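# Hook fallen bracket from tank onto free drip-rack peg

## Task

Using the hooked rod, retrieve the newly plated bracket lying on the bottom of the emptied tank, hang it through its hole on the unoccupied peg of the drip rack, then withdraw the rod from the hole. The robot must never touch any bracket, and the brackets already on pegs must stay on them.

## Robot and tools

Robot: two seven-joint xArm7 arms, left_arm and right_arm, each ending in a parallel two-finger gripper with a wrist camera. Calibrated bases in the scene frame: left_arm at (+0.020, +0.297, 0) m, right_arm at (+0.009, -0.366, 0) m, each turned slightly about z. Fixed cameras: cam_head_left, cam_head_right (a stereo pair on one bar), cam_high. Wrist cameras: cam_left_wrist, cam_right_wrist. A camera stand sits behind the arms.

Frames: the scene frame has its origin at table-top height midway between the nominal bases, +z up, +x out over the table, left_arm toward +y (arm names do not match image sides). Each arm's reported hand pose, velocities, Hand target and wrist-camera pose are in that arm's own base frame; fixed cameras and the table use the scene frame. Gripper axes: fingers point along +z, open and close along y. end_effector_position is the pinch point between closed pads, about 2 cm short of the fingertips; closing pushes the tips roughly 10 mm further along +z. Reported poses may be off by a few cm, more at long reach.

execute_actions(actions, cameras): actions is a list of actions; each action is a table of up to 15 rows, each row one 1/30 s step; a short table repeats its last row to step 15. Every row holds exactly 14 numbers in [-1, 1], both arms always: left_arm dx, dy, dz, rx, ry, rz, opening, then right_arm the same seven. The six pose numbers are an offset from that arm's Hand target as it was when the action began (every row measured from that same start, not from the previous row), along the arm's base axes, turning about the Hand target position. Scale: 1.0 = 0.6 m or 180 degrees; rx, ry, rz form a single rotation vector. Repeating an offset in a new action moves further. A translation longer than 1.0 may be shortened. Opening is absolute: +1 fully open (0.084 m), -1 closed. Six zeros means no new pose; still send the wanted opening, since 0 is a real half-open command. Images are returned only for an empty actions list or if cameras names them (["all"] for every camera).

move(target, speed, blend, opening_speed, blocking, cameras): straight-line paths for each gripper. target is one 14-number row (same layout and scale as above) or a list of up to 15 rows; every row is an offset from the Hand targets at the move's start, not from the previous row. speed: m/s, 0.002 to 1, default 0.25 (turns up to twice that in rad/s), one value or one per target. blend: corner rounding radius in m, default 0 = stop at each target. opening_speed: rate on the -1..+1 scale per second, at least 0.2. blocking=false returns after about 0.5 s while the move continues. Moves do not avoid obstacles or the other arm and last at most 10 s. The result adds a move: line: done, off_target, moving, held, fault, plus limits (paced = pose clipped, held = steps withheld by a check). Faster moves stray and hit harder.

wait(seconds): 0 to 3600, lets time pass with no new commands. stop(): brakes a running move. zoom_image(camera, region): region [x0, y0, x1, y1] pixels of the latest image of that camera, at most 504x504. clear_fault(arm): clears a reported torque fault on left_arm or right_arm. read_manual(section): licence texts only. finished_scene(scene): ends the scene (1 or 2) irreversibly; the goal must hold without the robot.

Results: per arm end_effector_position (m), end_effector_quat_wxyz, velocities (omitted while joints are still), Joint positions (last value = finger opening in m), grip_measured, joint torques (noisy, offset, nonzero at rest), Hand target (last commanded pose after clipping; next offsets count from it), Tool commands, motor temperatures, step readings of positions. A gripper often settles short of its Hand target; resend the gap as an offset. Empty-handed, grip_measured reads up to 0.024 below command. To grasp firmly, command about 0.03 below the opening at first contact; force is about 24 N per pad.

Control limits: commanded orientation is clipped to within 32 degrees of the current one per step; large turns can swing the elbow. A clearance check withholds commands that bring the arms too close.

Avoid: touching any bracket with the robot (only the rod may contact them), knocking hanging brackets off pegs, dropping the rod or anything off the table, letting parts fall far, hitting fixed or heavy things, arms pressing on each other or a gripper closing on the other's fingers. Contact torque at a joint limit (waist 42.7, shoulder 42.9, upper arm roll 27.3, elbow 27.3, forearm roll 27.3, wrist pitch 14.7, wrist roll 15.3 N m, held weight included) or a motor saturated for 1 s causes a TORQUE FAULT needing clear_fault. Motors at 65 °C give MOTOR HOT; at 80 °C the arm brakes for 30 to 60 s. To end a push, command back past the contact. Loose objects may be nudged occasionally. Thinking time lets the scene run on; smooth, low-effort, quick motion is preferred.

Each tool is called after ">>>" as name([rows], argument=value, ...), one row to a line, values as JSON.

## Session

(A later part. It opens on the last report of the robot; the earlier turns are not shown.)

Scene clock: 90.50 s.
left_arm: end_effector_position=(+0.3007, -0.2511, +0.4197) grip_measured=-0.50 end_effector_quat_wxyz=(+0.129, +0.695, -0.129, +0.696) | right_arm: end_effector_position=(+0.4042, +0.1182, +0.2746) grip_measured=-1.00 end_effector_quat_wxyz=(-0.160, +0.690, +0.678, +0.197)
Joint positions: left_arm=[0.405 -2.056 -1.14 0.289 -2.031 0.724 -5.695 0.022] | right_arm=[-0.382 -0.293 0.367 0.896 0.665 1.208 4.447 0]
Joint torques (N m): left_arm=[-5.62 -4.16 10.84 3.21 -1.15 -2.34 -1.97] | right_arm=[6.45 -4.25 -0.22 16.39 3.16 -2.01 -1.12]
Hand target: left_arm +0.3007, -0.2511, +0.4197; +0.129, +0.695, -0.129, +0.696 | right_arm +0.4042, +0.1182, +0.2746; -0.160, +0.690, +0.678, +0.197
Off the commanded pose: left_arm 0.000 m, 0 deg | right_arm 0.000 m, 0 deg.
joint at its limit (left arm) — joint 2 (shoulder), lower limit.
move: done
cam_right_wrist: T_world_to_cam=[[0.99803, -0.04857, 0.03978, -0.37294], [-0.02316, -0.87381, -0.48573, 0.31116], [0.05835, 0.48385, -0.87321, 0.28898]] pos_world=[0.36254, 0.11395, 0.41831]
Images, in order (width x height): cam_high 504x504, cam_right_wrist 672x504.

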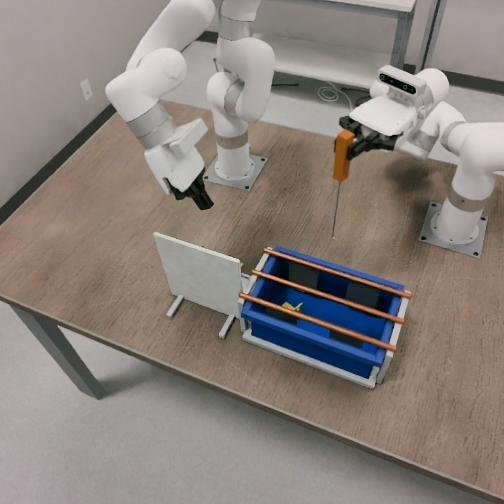

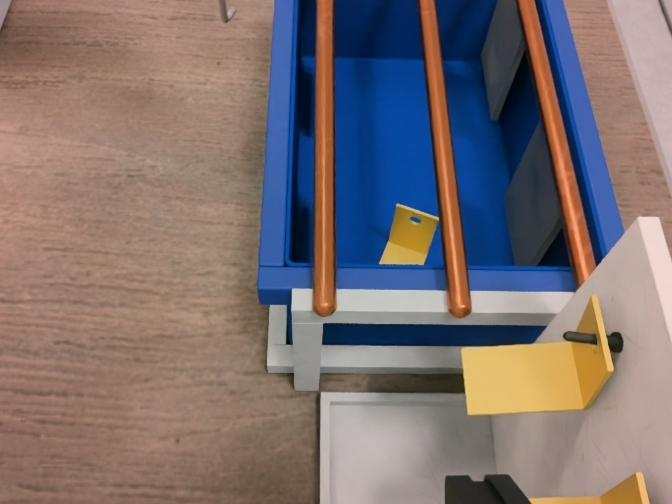

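>>> move([
  [0.16,-0.08,0.04,0.0367,0.105,0.011,-0.75,0,0,0,0,0,0,-1],
  [0.325,-0.148,-0.01,0.0367,0.105,0.011,-0.75,0,0,0,0,0,0,-1],
], blend=0.03, speed=0.2, cameras=["cam_head_right","cam_right_wrist","cam_high"])

>>> zoom_image(camera="cam_right_wrist", region=[300, 0, 560, 270])

Scene clock: 113.33 s.
left_arm: end_effector_position=(+0.4957, -0.3399, +0.4137) grip_measured=-0.50 end_effector_quat_wxyz=(+0.097, +0.808, -0.134, +0.566) | right_arm: end_effector_position=(+0.4042, +0.1182, +0.2746) grip_measured=-1.00 end_effector_quat_wxyz=(-0.160, +0.690, +0.678, +0.197)
Joint positions: left_arm=[1.125 -1.533 -1.114 1.003 -1.934 0.87 -5.636 0.022] | right_arm=[-0.382 -0.293 0.367 0.896 0.665 1.208 4.447 0]
Joint torques (N m): left_arm=[6.56 27.47 21.63 4.75 -1.49 -2.7 -1.88] | right_arm=[4.52 -4.71 -3.17 16.29 2.56 -0.83 -1.1]
Hand target: left_arm +0.4957, -0.3399, +0.4137; +0.097, +0.808, -0.134, +0.566 | right_arm +0.4042, +0.1182, +0.2746; -0.160, +0.690, +0.678, +0.197
Off the commanded pose: left_arm 0.000 m, 0 deg | right_arm 0.000 m, 0 deg.
move: done
cam_right_wrist: T_world_to_cam=[[0.99803, -0.04852, 0.0397, -0.37291], [-0.02316, -0.87381, -0.48572, 0.31115], [0.05825, 0.48385, -0.87321, 0.28902]] pos_world=[0.36254, 0.11395, 0.41831]
Images, in order (width x height): cam_head_right 504x504, cam_high 504x504, cam_right_wrist 672x504.

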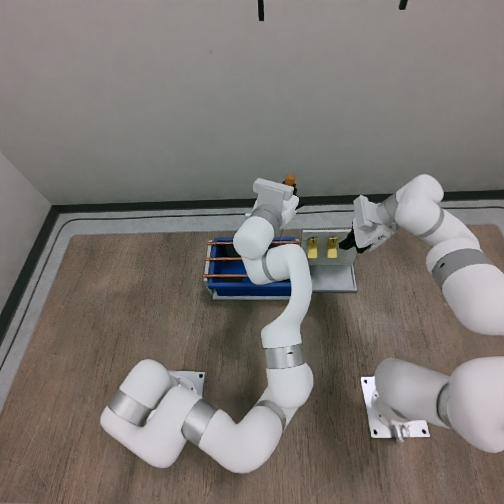

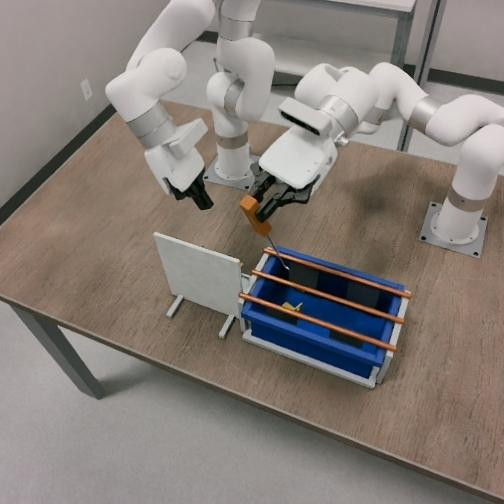

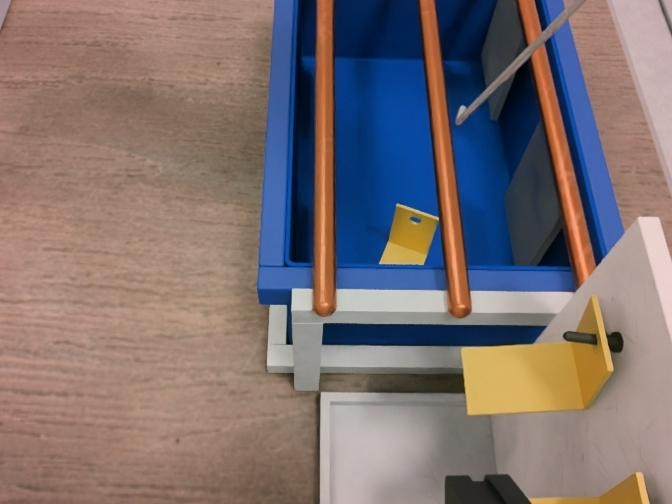

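Scaled by 1.867 from the camera's image (finer frame: 960x720).

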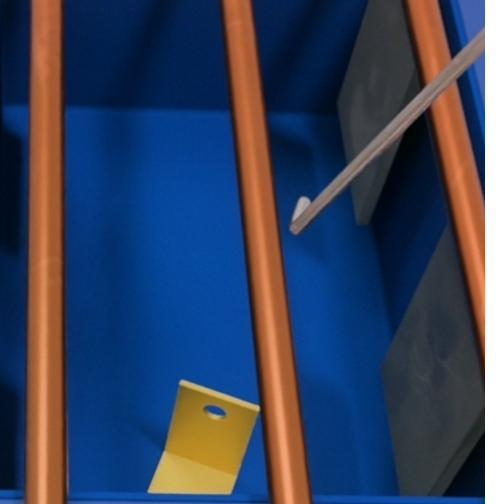

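>>> zoom_image(camera="cam_high", region=[240, 230, 340, 330])

>>> zoom_image(camera="cam_head_right", region=[200, 180, 360, 300])

Scaled by 5.040 from the camera's image (finer frame: 720x720).

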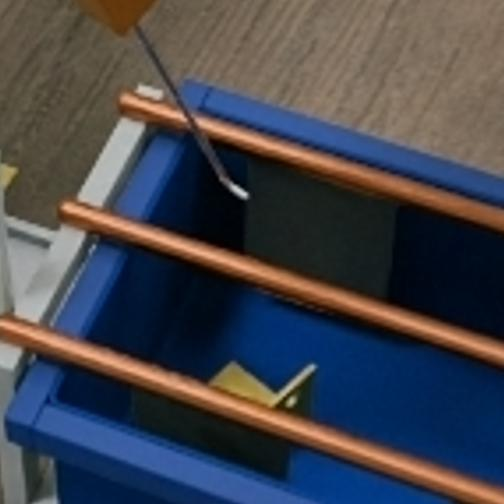

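Scaled by 3.150 from the camera's image (finer frame: 720x720).

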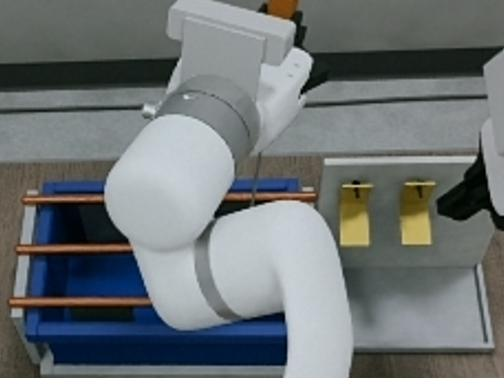

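>>> move([
  [0.0717,-0.0017,0,0,0,0,-0.75,0,0,0,0,0,0,-1],
  [0.0267,0.0137,-0.13,0,0,0,-0.75,0,0,0,0,0,0,-1],
], speed=0.1, cameras=["cam_right_wrist","cam_high"])

>>> zoom_image(camera="cam_right_wrist", region=[340, 120, 500, 270])

>>> zoom_image(camera="cam_high", region=[260, 260, 340, 330])

Scene clock: 131.43 s.
left_arm: end_effector_position=(+0.5117, -0.3317, +0.3357) grip_measured=-0.50 end_effector_quat_wxyz=(+0.097, +0.808, -0.134, +0.566) | right_arm: end_effector_position=(+0.4042, +0.1182, +0.2746) grip_measured=-1.00 end_effector_quat_wxyz=(-0.160, +0.690, +0.678, +0.197)
Joint positions: left_arm=[1.118 -1.614 -1.276 0.934 -2.151 0.802 -5.54 0.022] | right_arm=[-0.382 -0.293 0.367 0.896 0.665 1.208 4.447 0]
Joint torques (N m): left_arm=[-5.84 13.42 22.3 -0.86 -1.29 -2.54 1.85] | right_arm=[3.02 -4.99 -3.66 16.35 1.83 -0.94 -0.97]
Hand target: left_arm +0.5117, -0.3317, +0.3357; +0.097, +0.808, -0.134, +0.566 | right_arm +0.4042, +0.1182, +0.2746; -0.160, +0.690, +0.678, +0.197
Off the commanded pose: left_arm 0.000 m, 0 deg | right_arm 0.000 m, 0 deg.
move: done
cam_right_wrist: T_world_to_cam=[[0.99803, -0.04857, 0.03978, -0.37294], [-0.02316, -0.87381, -0.48573, 0.31116], [0.05835, 0.48385, -0.87321, 0.28898]] pos_world=[0.36254, 0.11395, 0.41831]
Images, in order (width x height): cam_high 504x504, cam_right_wrist 672x504.

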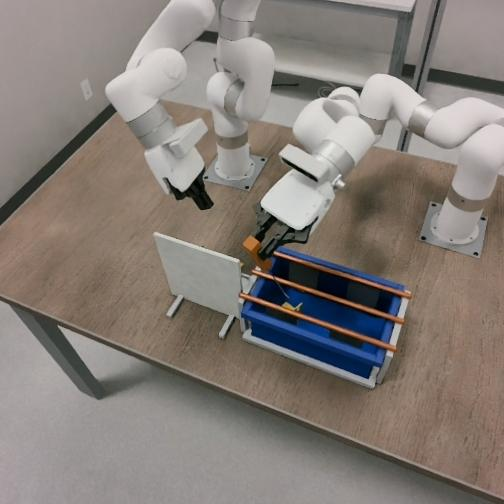

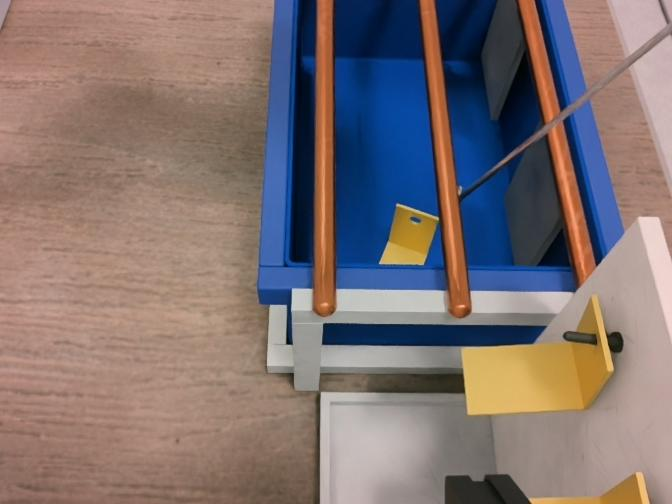

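Scaled by 3.150 from the camera's image (finer frame: 960x720).

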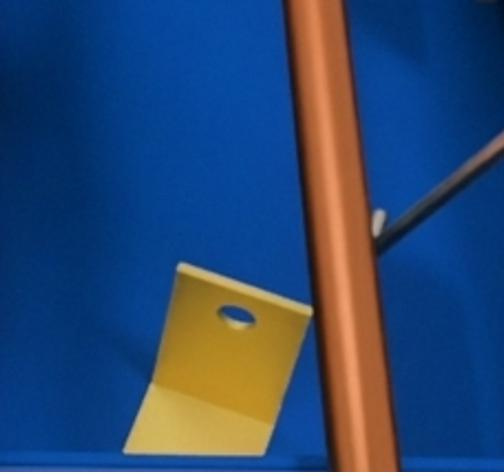

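Scaled by 6.300 from the camera's image (finer frame: 720x720).

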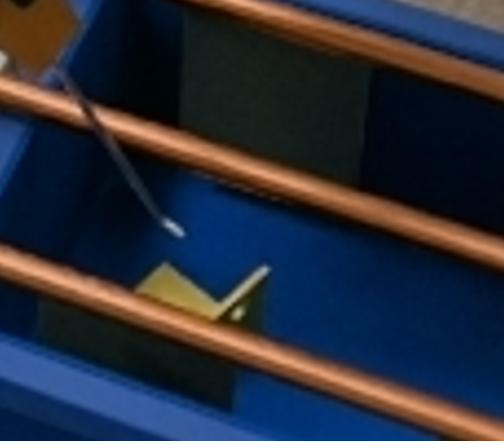

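>>> move(target=[-0.0325,0.011,-0.092,0,0,0,-0.75,0,0,0,0,0,0,-1], speed=0.08, cameras=["cam_right_wrist","cam_high"])

>>> zoom_image(camera="cam_right_wrist", region=[370, 170, 470, 270])

>>> zoom_image(camera="cam_high", region=[270, 280, 330, 330])

Scene clock: 138.63 s.
left_arm: end_effector_position=(+0.4922, -0.3251, +0.2805) grip_measured=-0.50 end_effector_quat_wxyz=(+0.097, +0.808, -0.134, +0.566) | right_arm: end_effector_position=(+0.4042, +0.1182, +0.2746) grip_measured=-1.00 end_effector_quat_wxyz=(-0.160, +0.690, +0.678, +0.197)
Joint positions: left_arm=[1.02 -1.694 -1.393 0.831 -2.282 0.757 -5.512 0.022] | right_arm=[-0.382 -0.293 0.367 0.896 0.665 1.208 4.447 0]
Joint torques (N m): left_arm=[-5.8 11.17 21.6 -2.38 -1.39 -2.74 1.85] | right_arm=[2.98 -5.16 -3.62 16.51 0.99 -1.22 -0.65]
Hand target: left_arm +0.4922, -0.3251, +0.2805; +0.097, +0.808, -0.134, +0.566 | right_arm +0.4042, +0.1182, +0.2746; -0.160, +0.690, +0.678, +0.197
Off the commanded pose: left_arm 0.000 m, 0 deg | right_arm 0.000 m, 0 deg.
move: done
cam_right_wrist: T_world_to_cam=[[0.99803, -0.04857, 0.03978, -0.37294], [-0.02316, -0.87381, -0.48573, 0.31116], [0.05835, 0.48385, -0.87321, 0.28898]] pos_world=[0.36254, 0.11395, 0.41831]
Images, in order (width x height): cam_high 504x504, cam_right_wrist 672x504.

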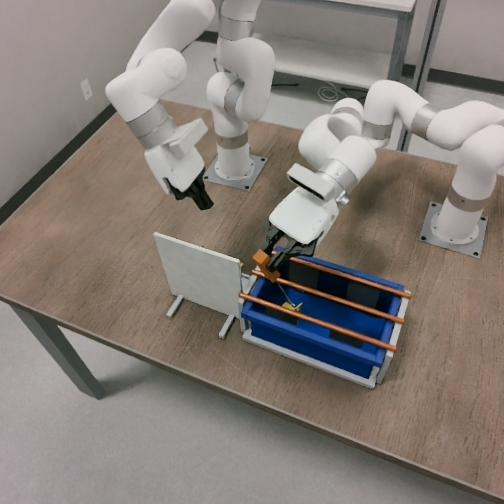

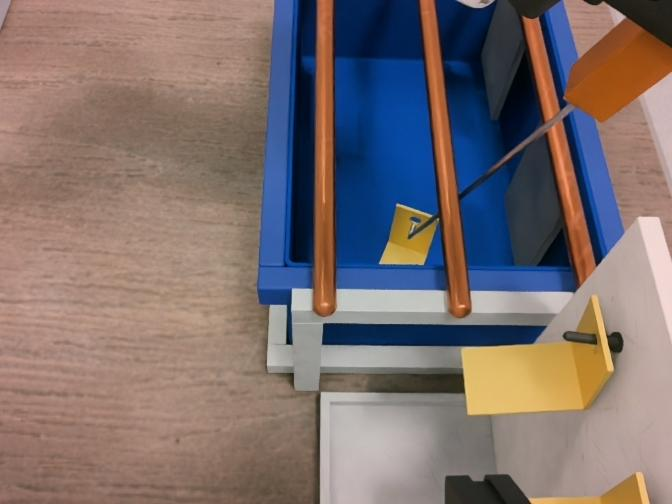

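Scaled by 5.040 from the camera's image (finer frame: 960x720).

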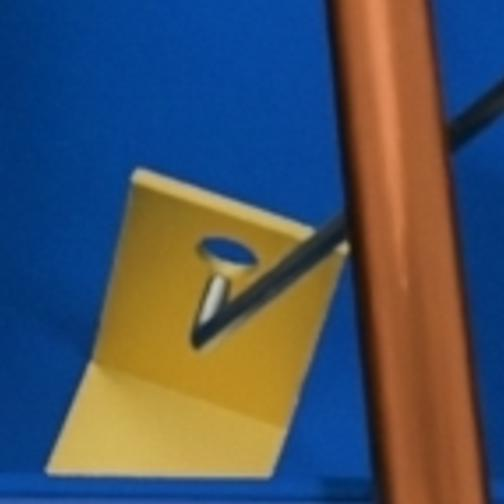

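Scaled by 8.400 from the camera's image (finer frame: 720x720).

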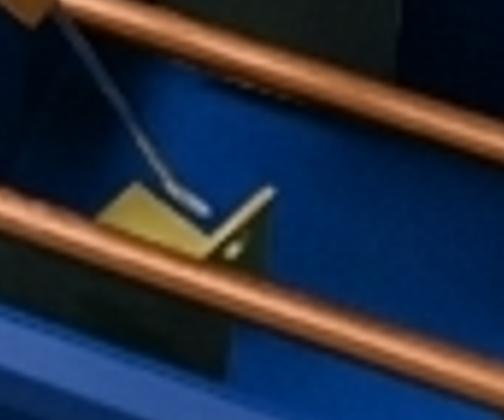

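>>> move([
  [-0.002,0.0007,-0.0117,0,0,0,-0.75,0,0,0,0,0,0,-1],
  [0.0013,0.0095,-0.0117,0,0,0,-0.75,0,0,0,0,0,0,-1],
], speed=0.05, cameras=["cam_right_wrist","cam_high"])

>>> zoom_image(camera="cam_right_wrist", region=[370, 170, 470, 270])

>>> zoom_image(camera="cam_high", region=[270, 280, 330, 330])

Scene clock: 146.17 s.
left_arm: end_effector_position=(+0.4930, -0.3194, +0.2734) grip_measured=-0.50 end_effector_quat_wxyz=(+0.097, +0.808, -0.134, +0.566) | right_arm: end_effector_position=(+0.4042, +0.1182, +0.2746) grip_measured=-1.00 end_effector_quat_wxyz=(-0.160, +0.690, +0.678, +0.197)
Joint positions: left_arm=[1.019 -1.704 -1.407 0.816 -2.312 0.761 -5.494 0.022] | right_arm=[-0.382 -0.293 0.367 0.896 0.665 1.208 4.447 0]
Joint torques (N m): left_arm=[6.62 16.83 26.41 -2.6 -1.27 -0.28 1.82] | right_arm=[2.49 -5.42 -3.65 16.34 0.46 -1.39 -0.47]
Hand target: left_arm +0.4930, -0.3194, +0.2734; +0.097, +0.808, -0.134, +0.566 | right_arm +0.4042, +0.1182, +0.2746; -0.160, +0.690, +0.678, +0.197
Off the commanded pose: left_arm 0.000 m, 0 deg | right_arm 0.000 m, 0 deg.
move: done
cam_right_wrist: T_world_to_cam=[[0.99803, -0.04857, 0.03978, -0.37294], [-0.02316, -0.87381, -0.48573, 0.31116], [0.05835, 0.48385, -0.87321, 0.28898]] pos_world=[0.36254, 0.11395, 0.41831]
Images, in order (width x height): cam_high 504x504, cam_right_wrist 672x504.

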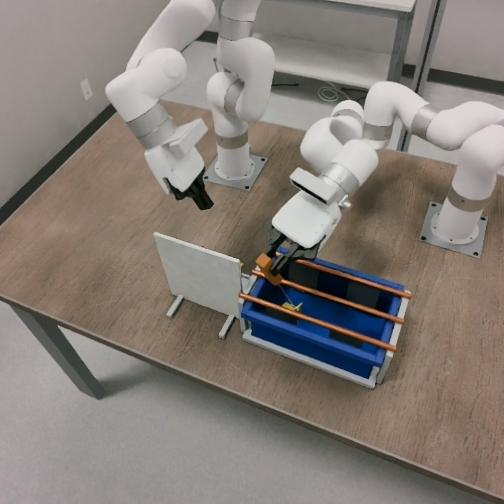

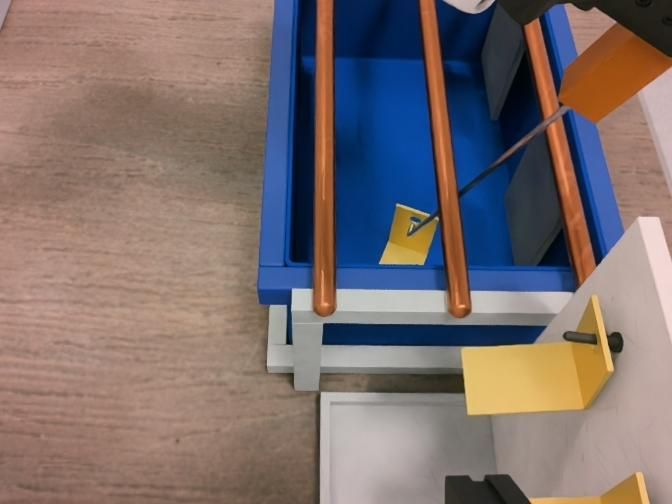

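Scaled by 5.040 from the camera's image (finer frame: 960x720).

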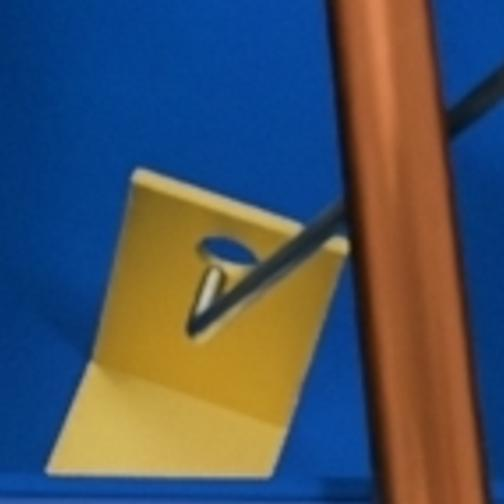

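Scaled by 8.400 from the camera's image (finer frame: 720x720).

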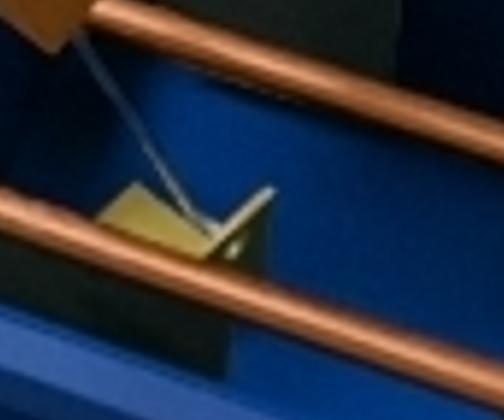

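>>> move([
  [0.002,-0.0007,0.0017,0,0,0,-0.75,0,0,0,0,0,0,-1],
  [0.0042,0.0056,0.0017,0,0,0,-0.75,0,0,0,0,0,0,-1],
], speed=0.05, cameras=["cam_right_wrist","cam_high"])

>>> zoom_image(camera="cam_right_wrist", region=[370, 170, 470, 270])

>>> zoom_image(camera="cam_high", region=[270, 280, 330, 330])

Scene clock: 151.27 s.
left_arm: end_effector_position=(+0.4955, -0.3161, +0.2745) grip_measured=-0.50 end_effector_quat_wxyz=(+0.097, +0.808, -0.134, +0.566) | right_arm: end_effector_position=(+0.4042, +0.1182, +0.2746) grip_measured=-1.00 end_effector_quat_wxyz=(-0.160, +0.690, +0.678, +0.197)
Joint positions: left_arm=[1.029 -1.702 -1.404 0.815 -2.317 0.77 -5.484 0.022] | right_arm=[-0.382 -0.293 0.367 0.896 0.665 1.208 4.447 0]
Joint torques (N m): left_arm=[6.31 24.2 26.47 -2.56 -1.25 -0.37 1.78] | right_arm=[2.15 -5.68 -3.67 16.42 -0.29 -1.54 -0.15]
Hand target: left_arm +0.4955, -0.3160, +0.2745; +0.097, +0.808, -0.134, +0.566 | right_arm +0.4042, +0.1182, +0.2746; -0.160, +0.690, +0.678, +0.197
Off the commanded pose: left_arm 0.000 m, 0 deg | right_arm 0.000 m, 0 deg.
move: done
cam_right_wrist: T_world_to_cam=[[0.99803, -0.04857, 0.03978, -0.37294], [-0.02316, -0.87381, -0.48573, 0.31116], [0.05835, 0.48385, -0.87321, 0.28898]] pos_world=[0.36254, 0.11395, 0.41831]
Images, in order (width x height): cam_high 504x504, cam_right_wrist 672x504.

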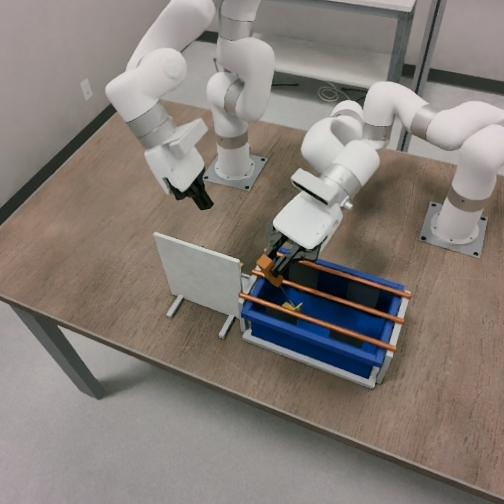

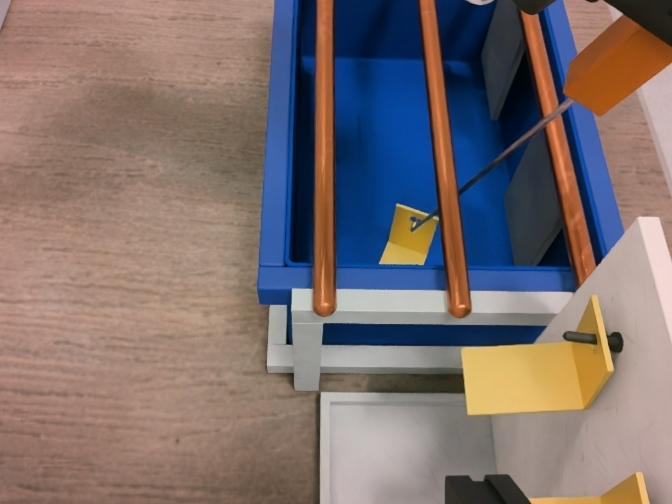

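Scaled by 5.040 from the camera's image (finer frame: 960x720).

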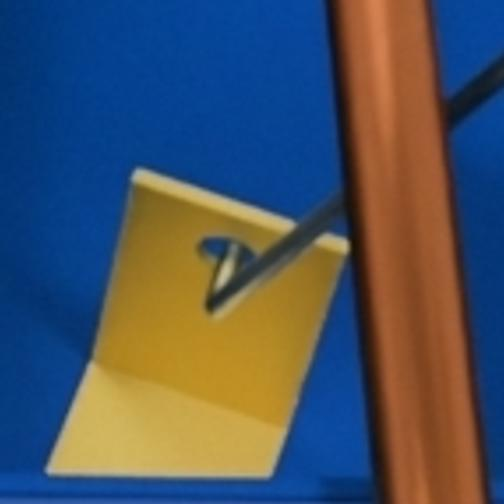

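Scaled by 8.400 from the camera's image (finer frame: 720x720).

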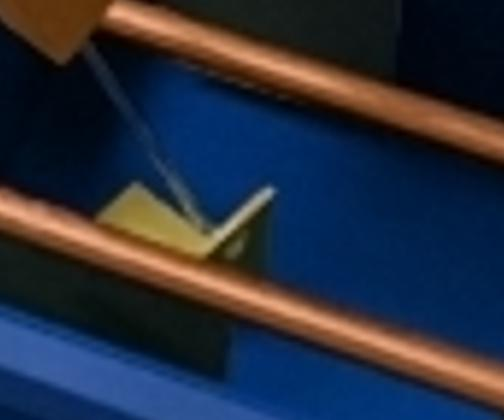

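>>> move(target=[0.0035,0.0095,0,0,0,0,-0.75,0,0,0,0,0,0,-1], speed=0.04, cameras=["cam_right_wrist","cam_high"])

>>> zoom_image(camera="cam_right_wrist", region=[370, 170, 470, 270])

>>> zoom_image(camera="cam_high", region=[270, 280, 330, 330])

Scene clock: 153.87 s.
left_arm: end_effector_position=(+0.4976, -0.3104, +0.2745) grip_measured=-0.50 end_effector_quat_wxyz=(+0.097, +0.808, -0.134, +0.566) | right_arm: end_effector_position=(+0.4042, +0.1182, +0.2746) grip_measured=-1.00 end_effector_quat_wxyz=(-0.160, +0.690, +0.678, +0.197)
Joint positions: left_arm=[1.037 -1.702 -1.402 0.807 -2.328 0.782 -5.469 0.022] | right_arm=[-0.382 -0.293 0.367 0.896 0.665 1.208 4.447 0]
Joint torques (N m): left_arm=[6.5 24.26 26.39 -2.47 -1.47 -0.44 1.92] | right_arm=[1.89 -5.62 -3.67 16.34 -0.42 -1.65 -0.05]
Motor temperatures (°C): left_arm=[31 32 39 37 33 34 31] | right_arm=[34 35 32 37 36 40 37]
Hand target: left_arm +0.4976, -0.3103, +0.2745; +0.097, +0.808, -0.134, +0.566 | right_arm +0.4042, +0.1182, +0.2746; -0.160, +0.690, +0.678, +0.197
Off the commanded pose: left_arm 0.000 m, 0 deg | right_arm 0.000 m, 0 deg.
move: done
cam_right_wrist: T_world_to_cam=[[0.99803, -0.04857, 0.03978, -0.37294], [-0.02316, -0.87381, -0.48573, 0.31116], [0.05835, 0.48385, -0.87321, 0.28898]] pos_world=[0.36254, 0.11395, 0.41831]
Images, in order (width x height): cam_high 504x504, cam_right_wrist 672x504.

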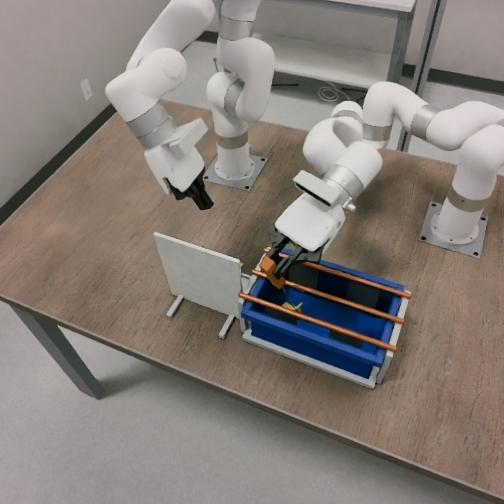

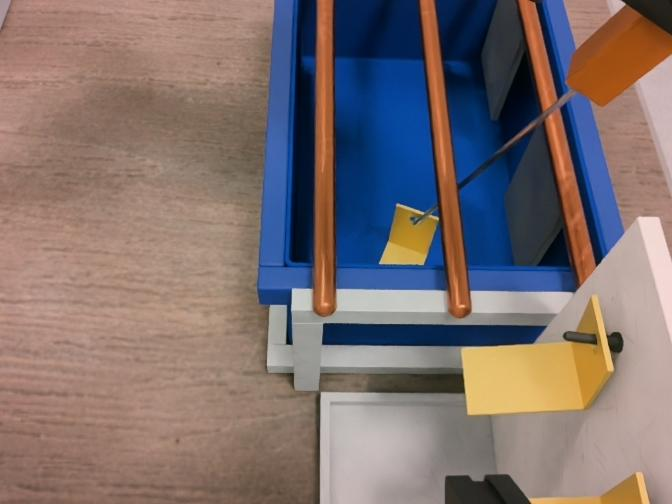

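Scaled by 5.040 from the camera's image (finer frame: 960x720).

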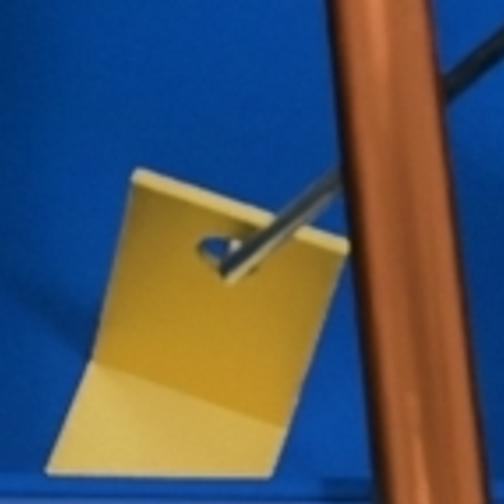

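Scaled by 8.400 from the camera's image (finer frame: 720x720).

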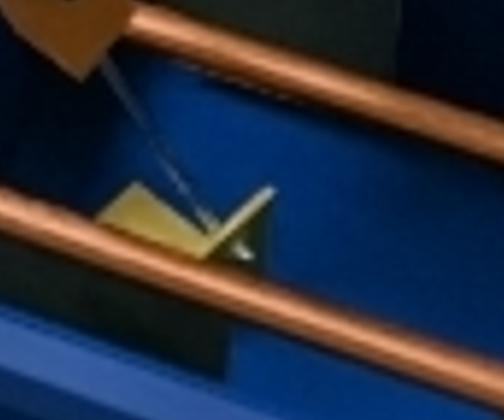

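>>> move([
  [0.001,0.0027,0,0,0,0,-0.75,0,0,0,0,0,0,-1],
  [0.001,0.0027,0.03,0,0,0,-0.75,0,0,0,0,0,0,-1],
], speed=0.03, cameras=["cam_right_wrist","cam_high"])

>>> zoom_image(camera="cam_right_wrist", region=[370, 130, 500, 270])

>>> zoom_image(camera="cam_high", region=[260, 260, 340, 330])

Scene clock: 156.87 s.
left_arm: end_effector_position=(+0.4982, -0.3087, +0.2924) grip_measured=-0.50 end_effector_quat_wxyz=(+0.097, +0.808, -0.134, +0.566) | right_arm: end_effector_position=(+0.4042, +0.1182, +0.2746) grip_measured=-1.00 end_effector_quat_wxyz=(-0.160, +0.690, +0.678, +0.197)
Joint positions: left_arm=[1.049 -1.678 -1.358 0.812 -2.281 0.801 -5.473 0.022] | right_arm=[-0.382 -0.293 0.367 0.896 0.665 1.208 4.447 0]
Joint torques (N m): left_arm=[6.7 24.38 26.52 2.26 1.46 -0.41 -1.92] | right_arm=[1.86 -5.74 -3.64 16.43 -0.41 -1.85 0.16]
Hand target: left_arm +0.4982, -0.3087, +0.2925; +0.097, +0.808, -0.134, +0.566 | right_arm +0.4042, +0.1182, +0.2746; -0.160, +0.690, +0.678, +0.197
Off the commanded pose: left_arm 0.000 m, 0 deg | right_arm 0.000 m, 0 deg.
move: done
cam_right_wrist: T_world_to_cam=[[0.99803, -0.04857, 0.03978, -0.37294], [-0.02316, -0.87381, -0.48573, 0.31116], [0.05835, 0.48385, -0.87321, 0.28898]] pos_world=[0.36254, 0.11395, 0.41831]
Images, in order (width x height): cam_high 504x504, cam_right_wrist 672x504.

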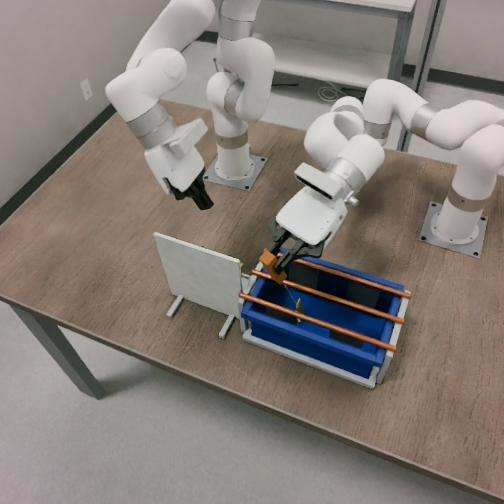

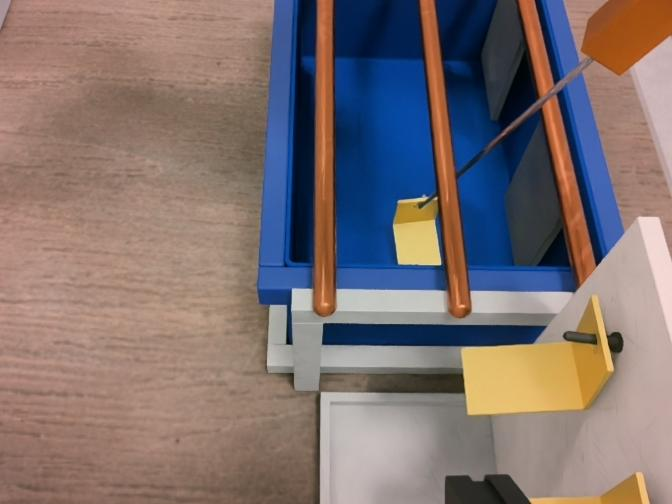

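Scaled by 3.600 from the camera's image (finer frame: 960x720).

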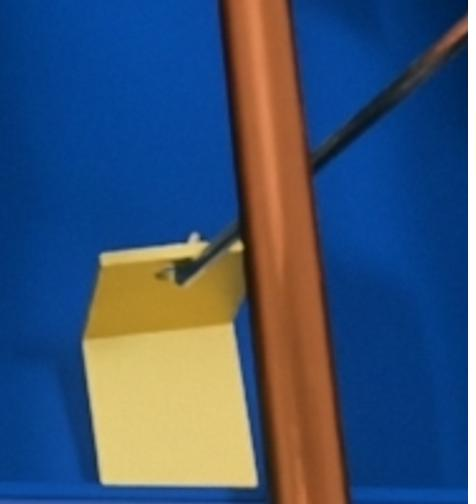

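Scaled by 6.300 from the camera's image (finer frame: 720x720).

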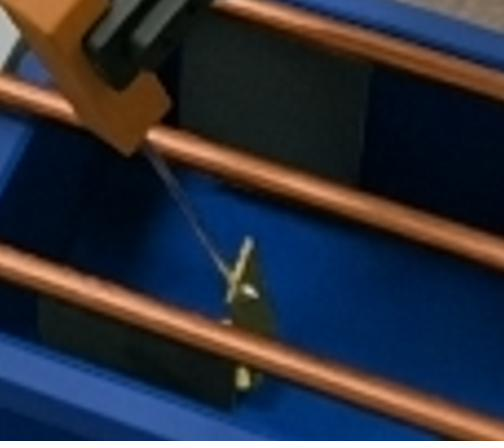

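>>> move([
  [0,0,0.025,0,0,0,-0.75,0,0,0,0,0,0,-1],
  [-0.0773,0.0467,0.0408,-0.017,-0.1103,0.1154,-0.75,0,0,0,0,0,0,-1],
], speed=0.05, cameras=["cam_right_wrist","cam_high"])

>>> zoom_image(camera="cam_right_wrist", region=[370, 90, 550, 270])

>>> zoom_image(camera="cam_high", region=[240, 240, 340, 330])

Scene clock: 172.27 s.
left_arm: end_effector_position=(+0.4518, -0.2807, +0.3169) grip_measured=-0.50 end_effector_quat_wxyz=(-0.010, +0.707, +0.013, +0.707) | right_arm: end_effector_position=(+0.4042, +0.1182, +0.2746) grip_measured=-1.00 end_effector_quat_wxyz=(-0.160, +0.690, +0.678, +0.197)
Joint positions: left_arm=[0.876 -1.733 -1.585 0.808 -1.994 0.105 -5.995 0.022] | right_arm=[-0.382 -0.293 0.367 0.896 0.665 1.208 4.447 0]
Joint torques (N m): left_arm=[-5.62 23.46 20.74 0.1 1.93 -2.69 -2.04] | right_arm=[1.53 -6.17 -3.68 16.28 -0.48 -2.26 0.64]
Hand target: left_arm +0.4518, -0.2807, +0.3169; -0.010, +0.707, +0.013, +0.707 | right_arm +0.4042, +0.1182, +0.2746; -0.160, +0.690, +0.678, +0.197
Off the commanded pose: left_arm 0.000 m, 0 deg | right_arm 0.000 m, 0 deg.
move: done
cam_right_wrist: T_world_to_cam=[[0.99803, -0.04857, 0.03978, -0.37294], [-0.02316, -0.87381, -0.48573, 0.31116], [0.05835, 0.48385, -0.87321, 0.28898]] pos_world=[0.36254, 0.11395, 0.41831]
Images, in order (width x height): cam_high 504x504, cam_right_wrist 672x504.

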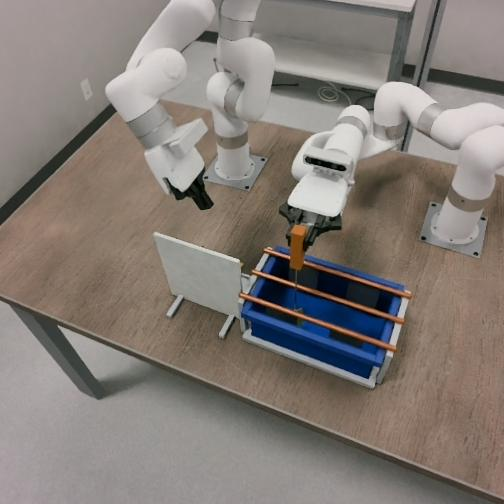

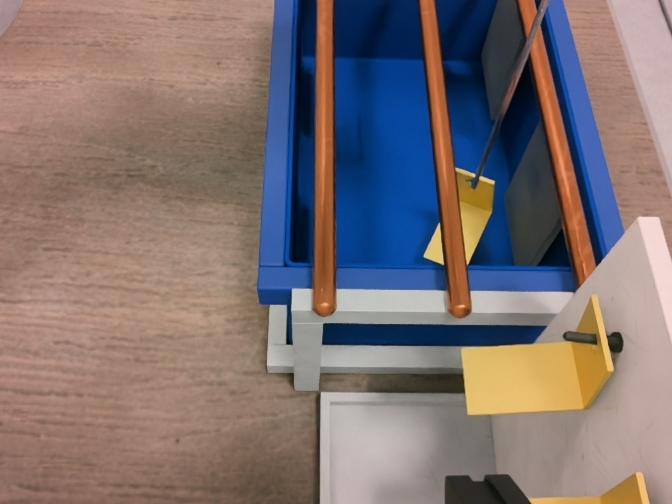

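Scaled by 2.800 from the camera's image (finer frame: 960x720).

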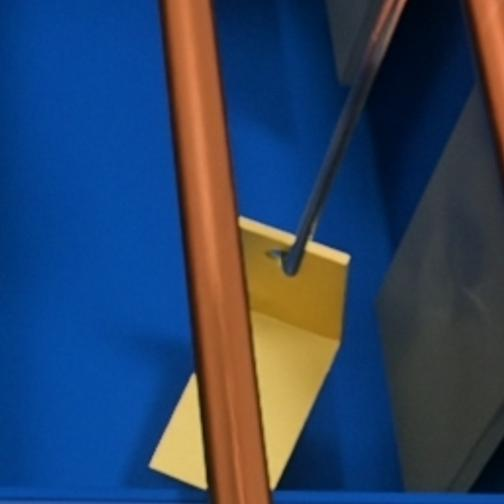

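Scaled by 5.040 from the camera's image (finer frame: 720x720).

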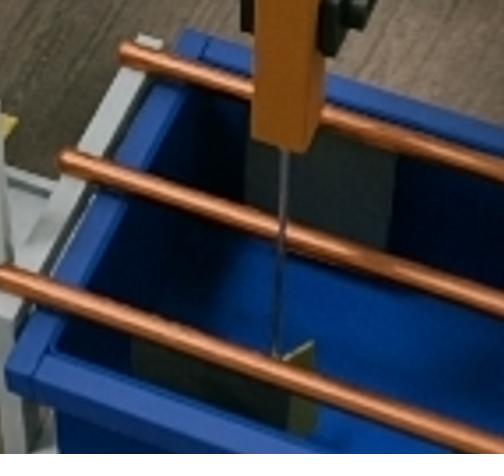

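>>> move(target=[0,0,0.025,0,0,0.1,-0.75,0,0,0,0,0,0,-1], speed=0.05, cameras=["cam_right_wrist","cam_high"])

>>> zoom_image(camera="cam_right_wrist", region=[370, 90, 550, 270])

Scene clock: 178.80 s.
left_arm: end_effector_position=(+0.4518, -0.2807, +0.3319) grip_measured=-0.50 end_effector_quat_wxyz=(-0.120, +0.696, +0.124, +0.697) | right_arm: end_effector_position=(+0.4042, +0.1182, +0.2746) grip_measured=-1.00 end_effector_quat_wxyz=(-0.160, +0.690, +0.678, +0.197)
Joint positions: left_arm=[1.214 -0.96 -2 1.259 -2.047 -0.83 -5.465 0.022] | right_arm=[-0.382 -0.293 0.367 0.896 0.665 1.208 4.447 0]
Joint torques (N m): left_arm=[6.82 32.34 16.2 9.03 0.31 -2.34 1.79] | right_arm=[1.61 -6.43 -3.71 16.44 -0.49 -2.22 0.67]
Hand target: left_arm +0.4518, -0.2807, +0.3319; -0.120, +0.696, +0.124, +0.697 | right_arm +0.4042, +0.1182, +0.2746; -0.160, +0.690, +0.678, +0.197
Off the commanded pose: left_arm 0.000 m, 0 deg | right_arm 0.000 m, 0 deg.
move: done
cam_right_wrist: T_world_to_cam=[[0.99803, -0.04857, 0.03978, -0.37294], [-0.02316, -0.87381, -0.48573, 0.31116], [0.05835, 0.48385, -0.87321, 0.28898]] pos_world=[0.36254, 0.11395, 0.41831]
Images, in order (width x height): cam_high 504x504, cam_right_wrist 672x504.

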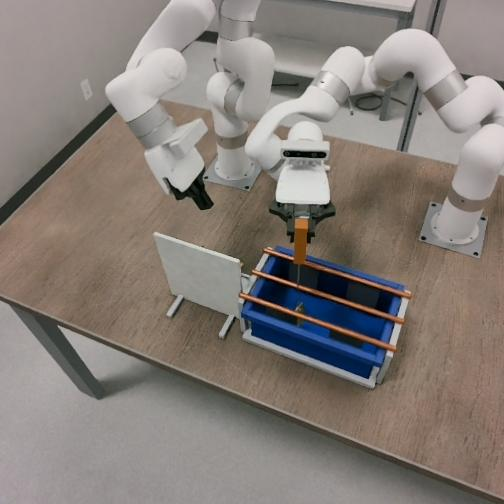

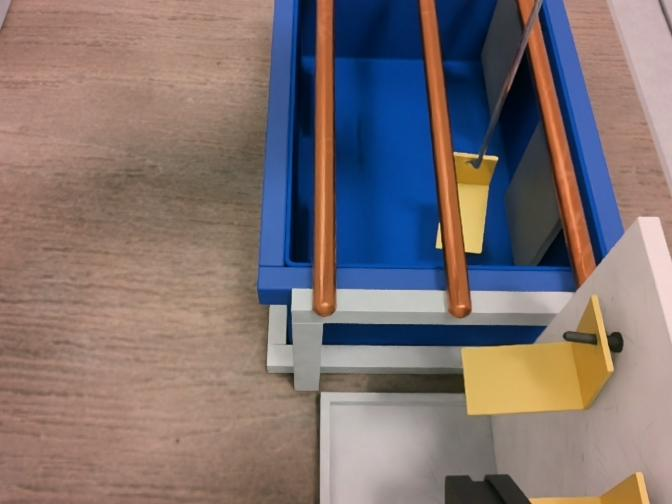

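Scaled by 2.800 from the camera's image (finer frame: 960x720).

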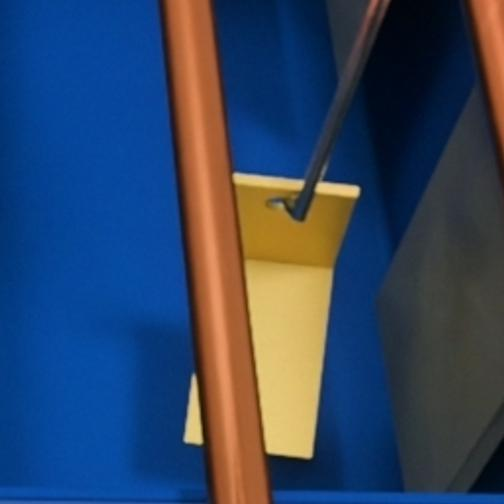

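>>> move([
  [0.003,0,0.27,0,0,0,-0.75,0,0,0,0,0,0,-1],
  [0.003,0,0.271,0,0,0,-0.75,-0.097,-0.279,-0.126,0.149,-0.062,-0.278,-1],
], speed=[0.07,0.2], cameras=["all"])

>>> zoom_image(camera="cam_high", region=[200, 160, 380, 330])

Scene clock: 194.40 s.
left_arm: end_effector_position=(+0.4536, -0.2807, +0.4945) grip_measured=-0.50 end_effector_quat_wxyz=(-0.120, +0.696, +0.124, +0.697) | right_arm: end_effector_position=(+0.3460, -0.0492, +0.1990) grip_measured=-1.00 end_effector_quat_wxyz=(-0.149, +0.833, +0.275, +0.456)
Joint positions: left_arm=[1.239 -0.648 -1.933 1.556 -2.031 -0.981 -4.994 0.022] | right_arm=[-0.571 -0.578 -0.042 0.256 1.284 0.957 4.158 0]
Joint torques (N m): left_arm=[6.48 30.66 11.3 12.46 1.01 -1.58 1.78] | right_arm=[-6.39 1.65 -2.81 14.85 3.11 -1.16 -1.13]
Hand target: left_arm +0.4536, -0.2807, +0.4945; -0.120, +0.696, +0.124, +0.697 | right_arm +0.3460, -0.0492, +0.1990; -0.149, +0.833, +0.275, +0.456
Off the commanded pose: left_arm 0.000 m, 0 deg | right_arm 0.000 m, 0 deg.
move: done
cam_left_wrist: T_world_to_cam=[[0.32001, -0.94729, -0.0156, -0.36968], [0.02317, 0.02428, -0.99944, 0.5629], [0.94713, 0.31946, 0.02972, -0.22122]] pos_world=[0.31478, -0.29319, 0.5634]
cam_right_wrist: T_world_to_cam=[[0.58384, -0.81178, -0.01202, -0.20391], [-0.44747, -0.3094, -0.83908, 0.37164], [0.67743, 0.49526, -0.54388, 0.02812]] pos_world=[0.2663, -0.06447, 0.32468]

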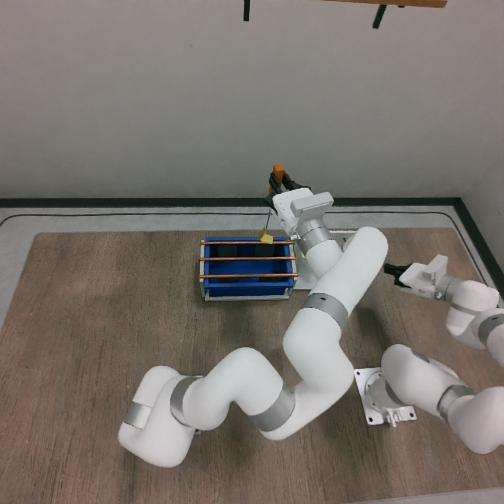

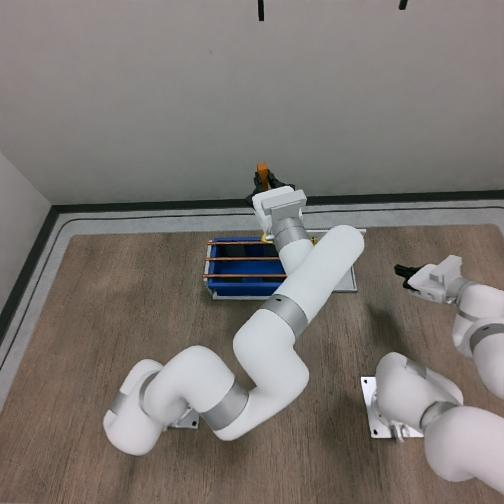

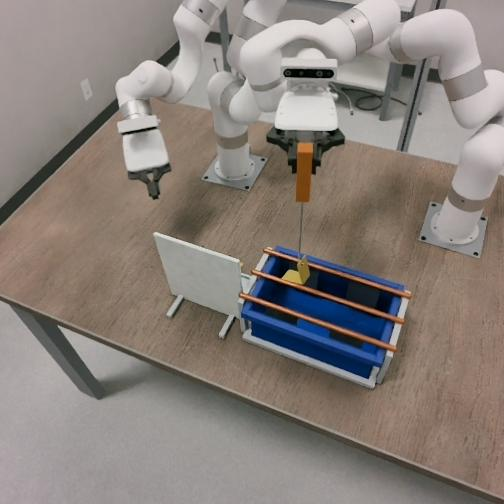

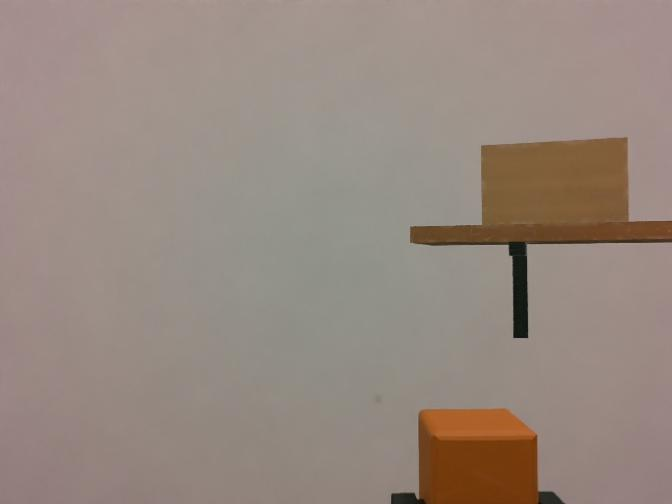

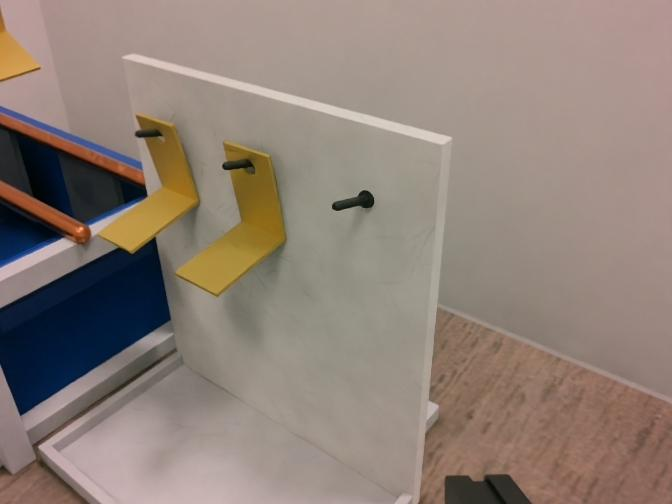

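Scaled by 2.800 from the camera's image (finer frame: 720x720).

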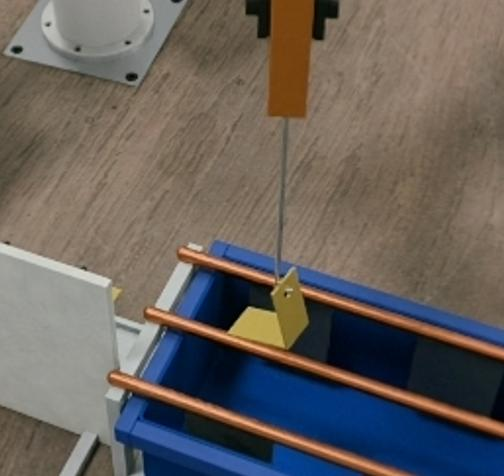

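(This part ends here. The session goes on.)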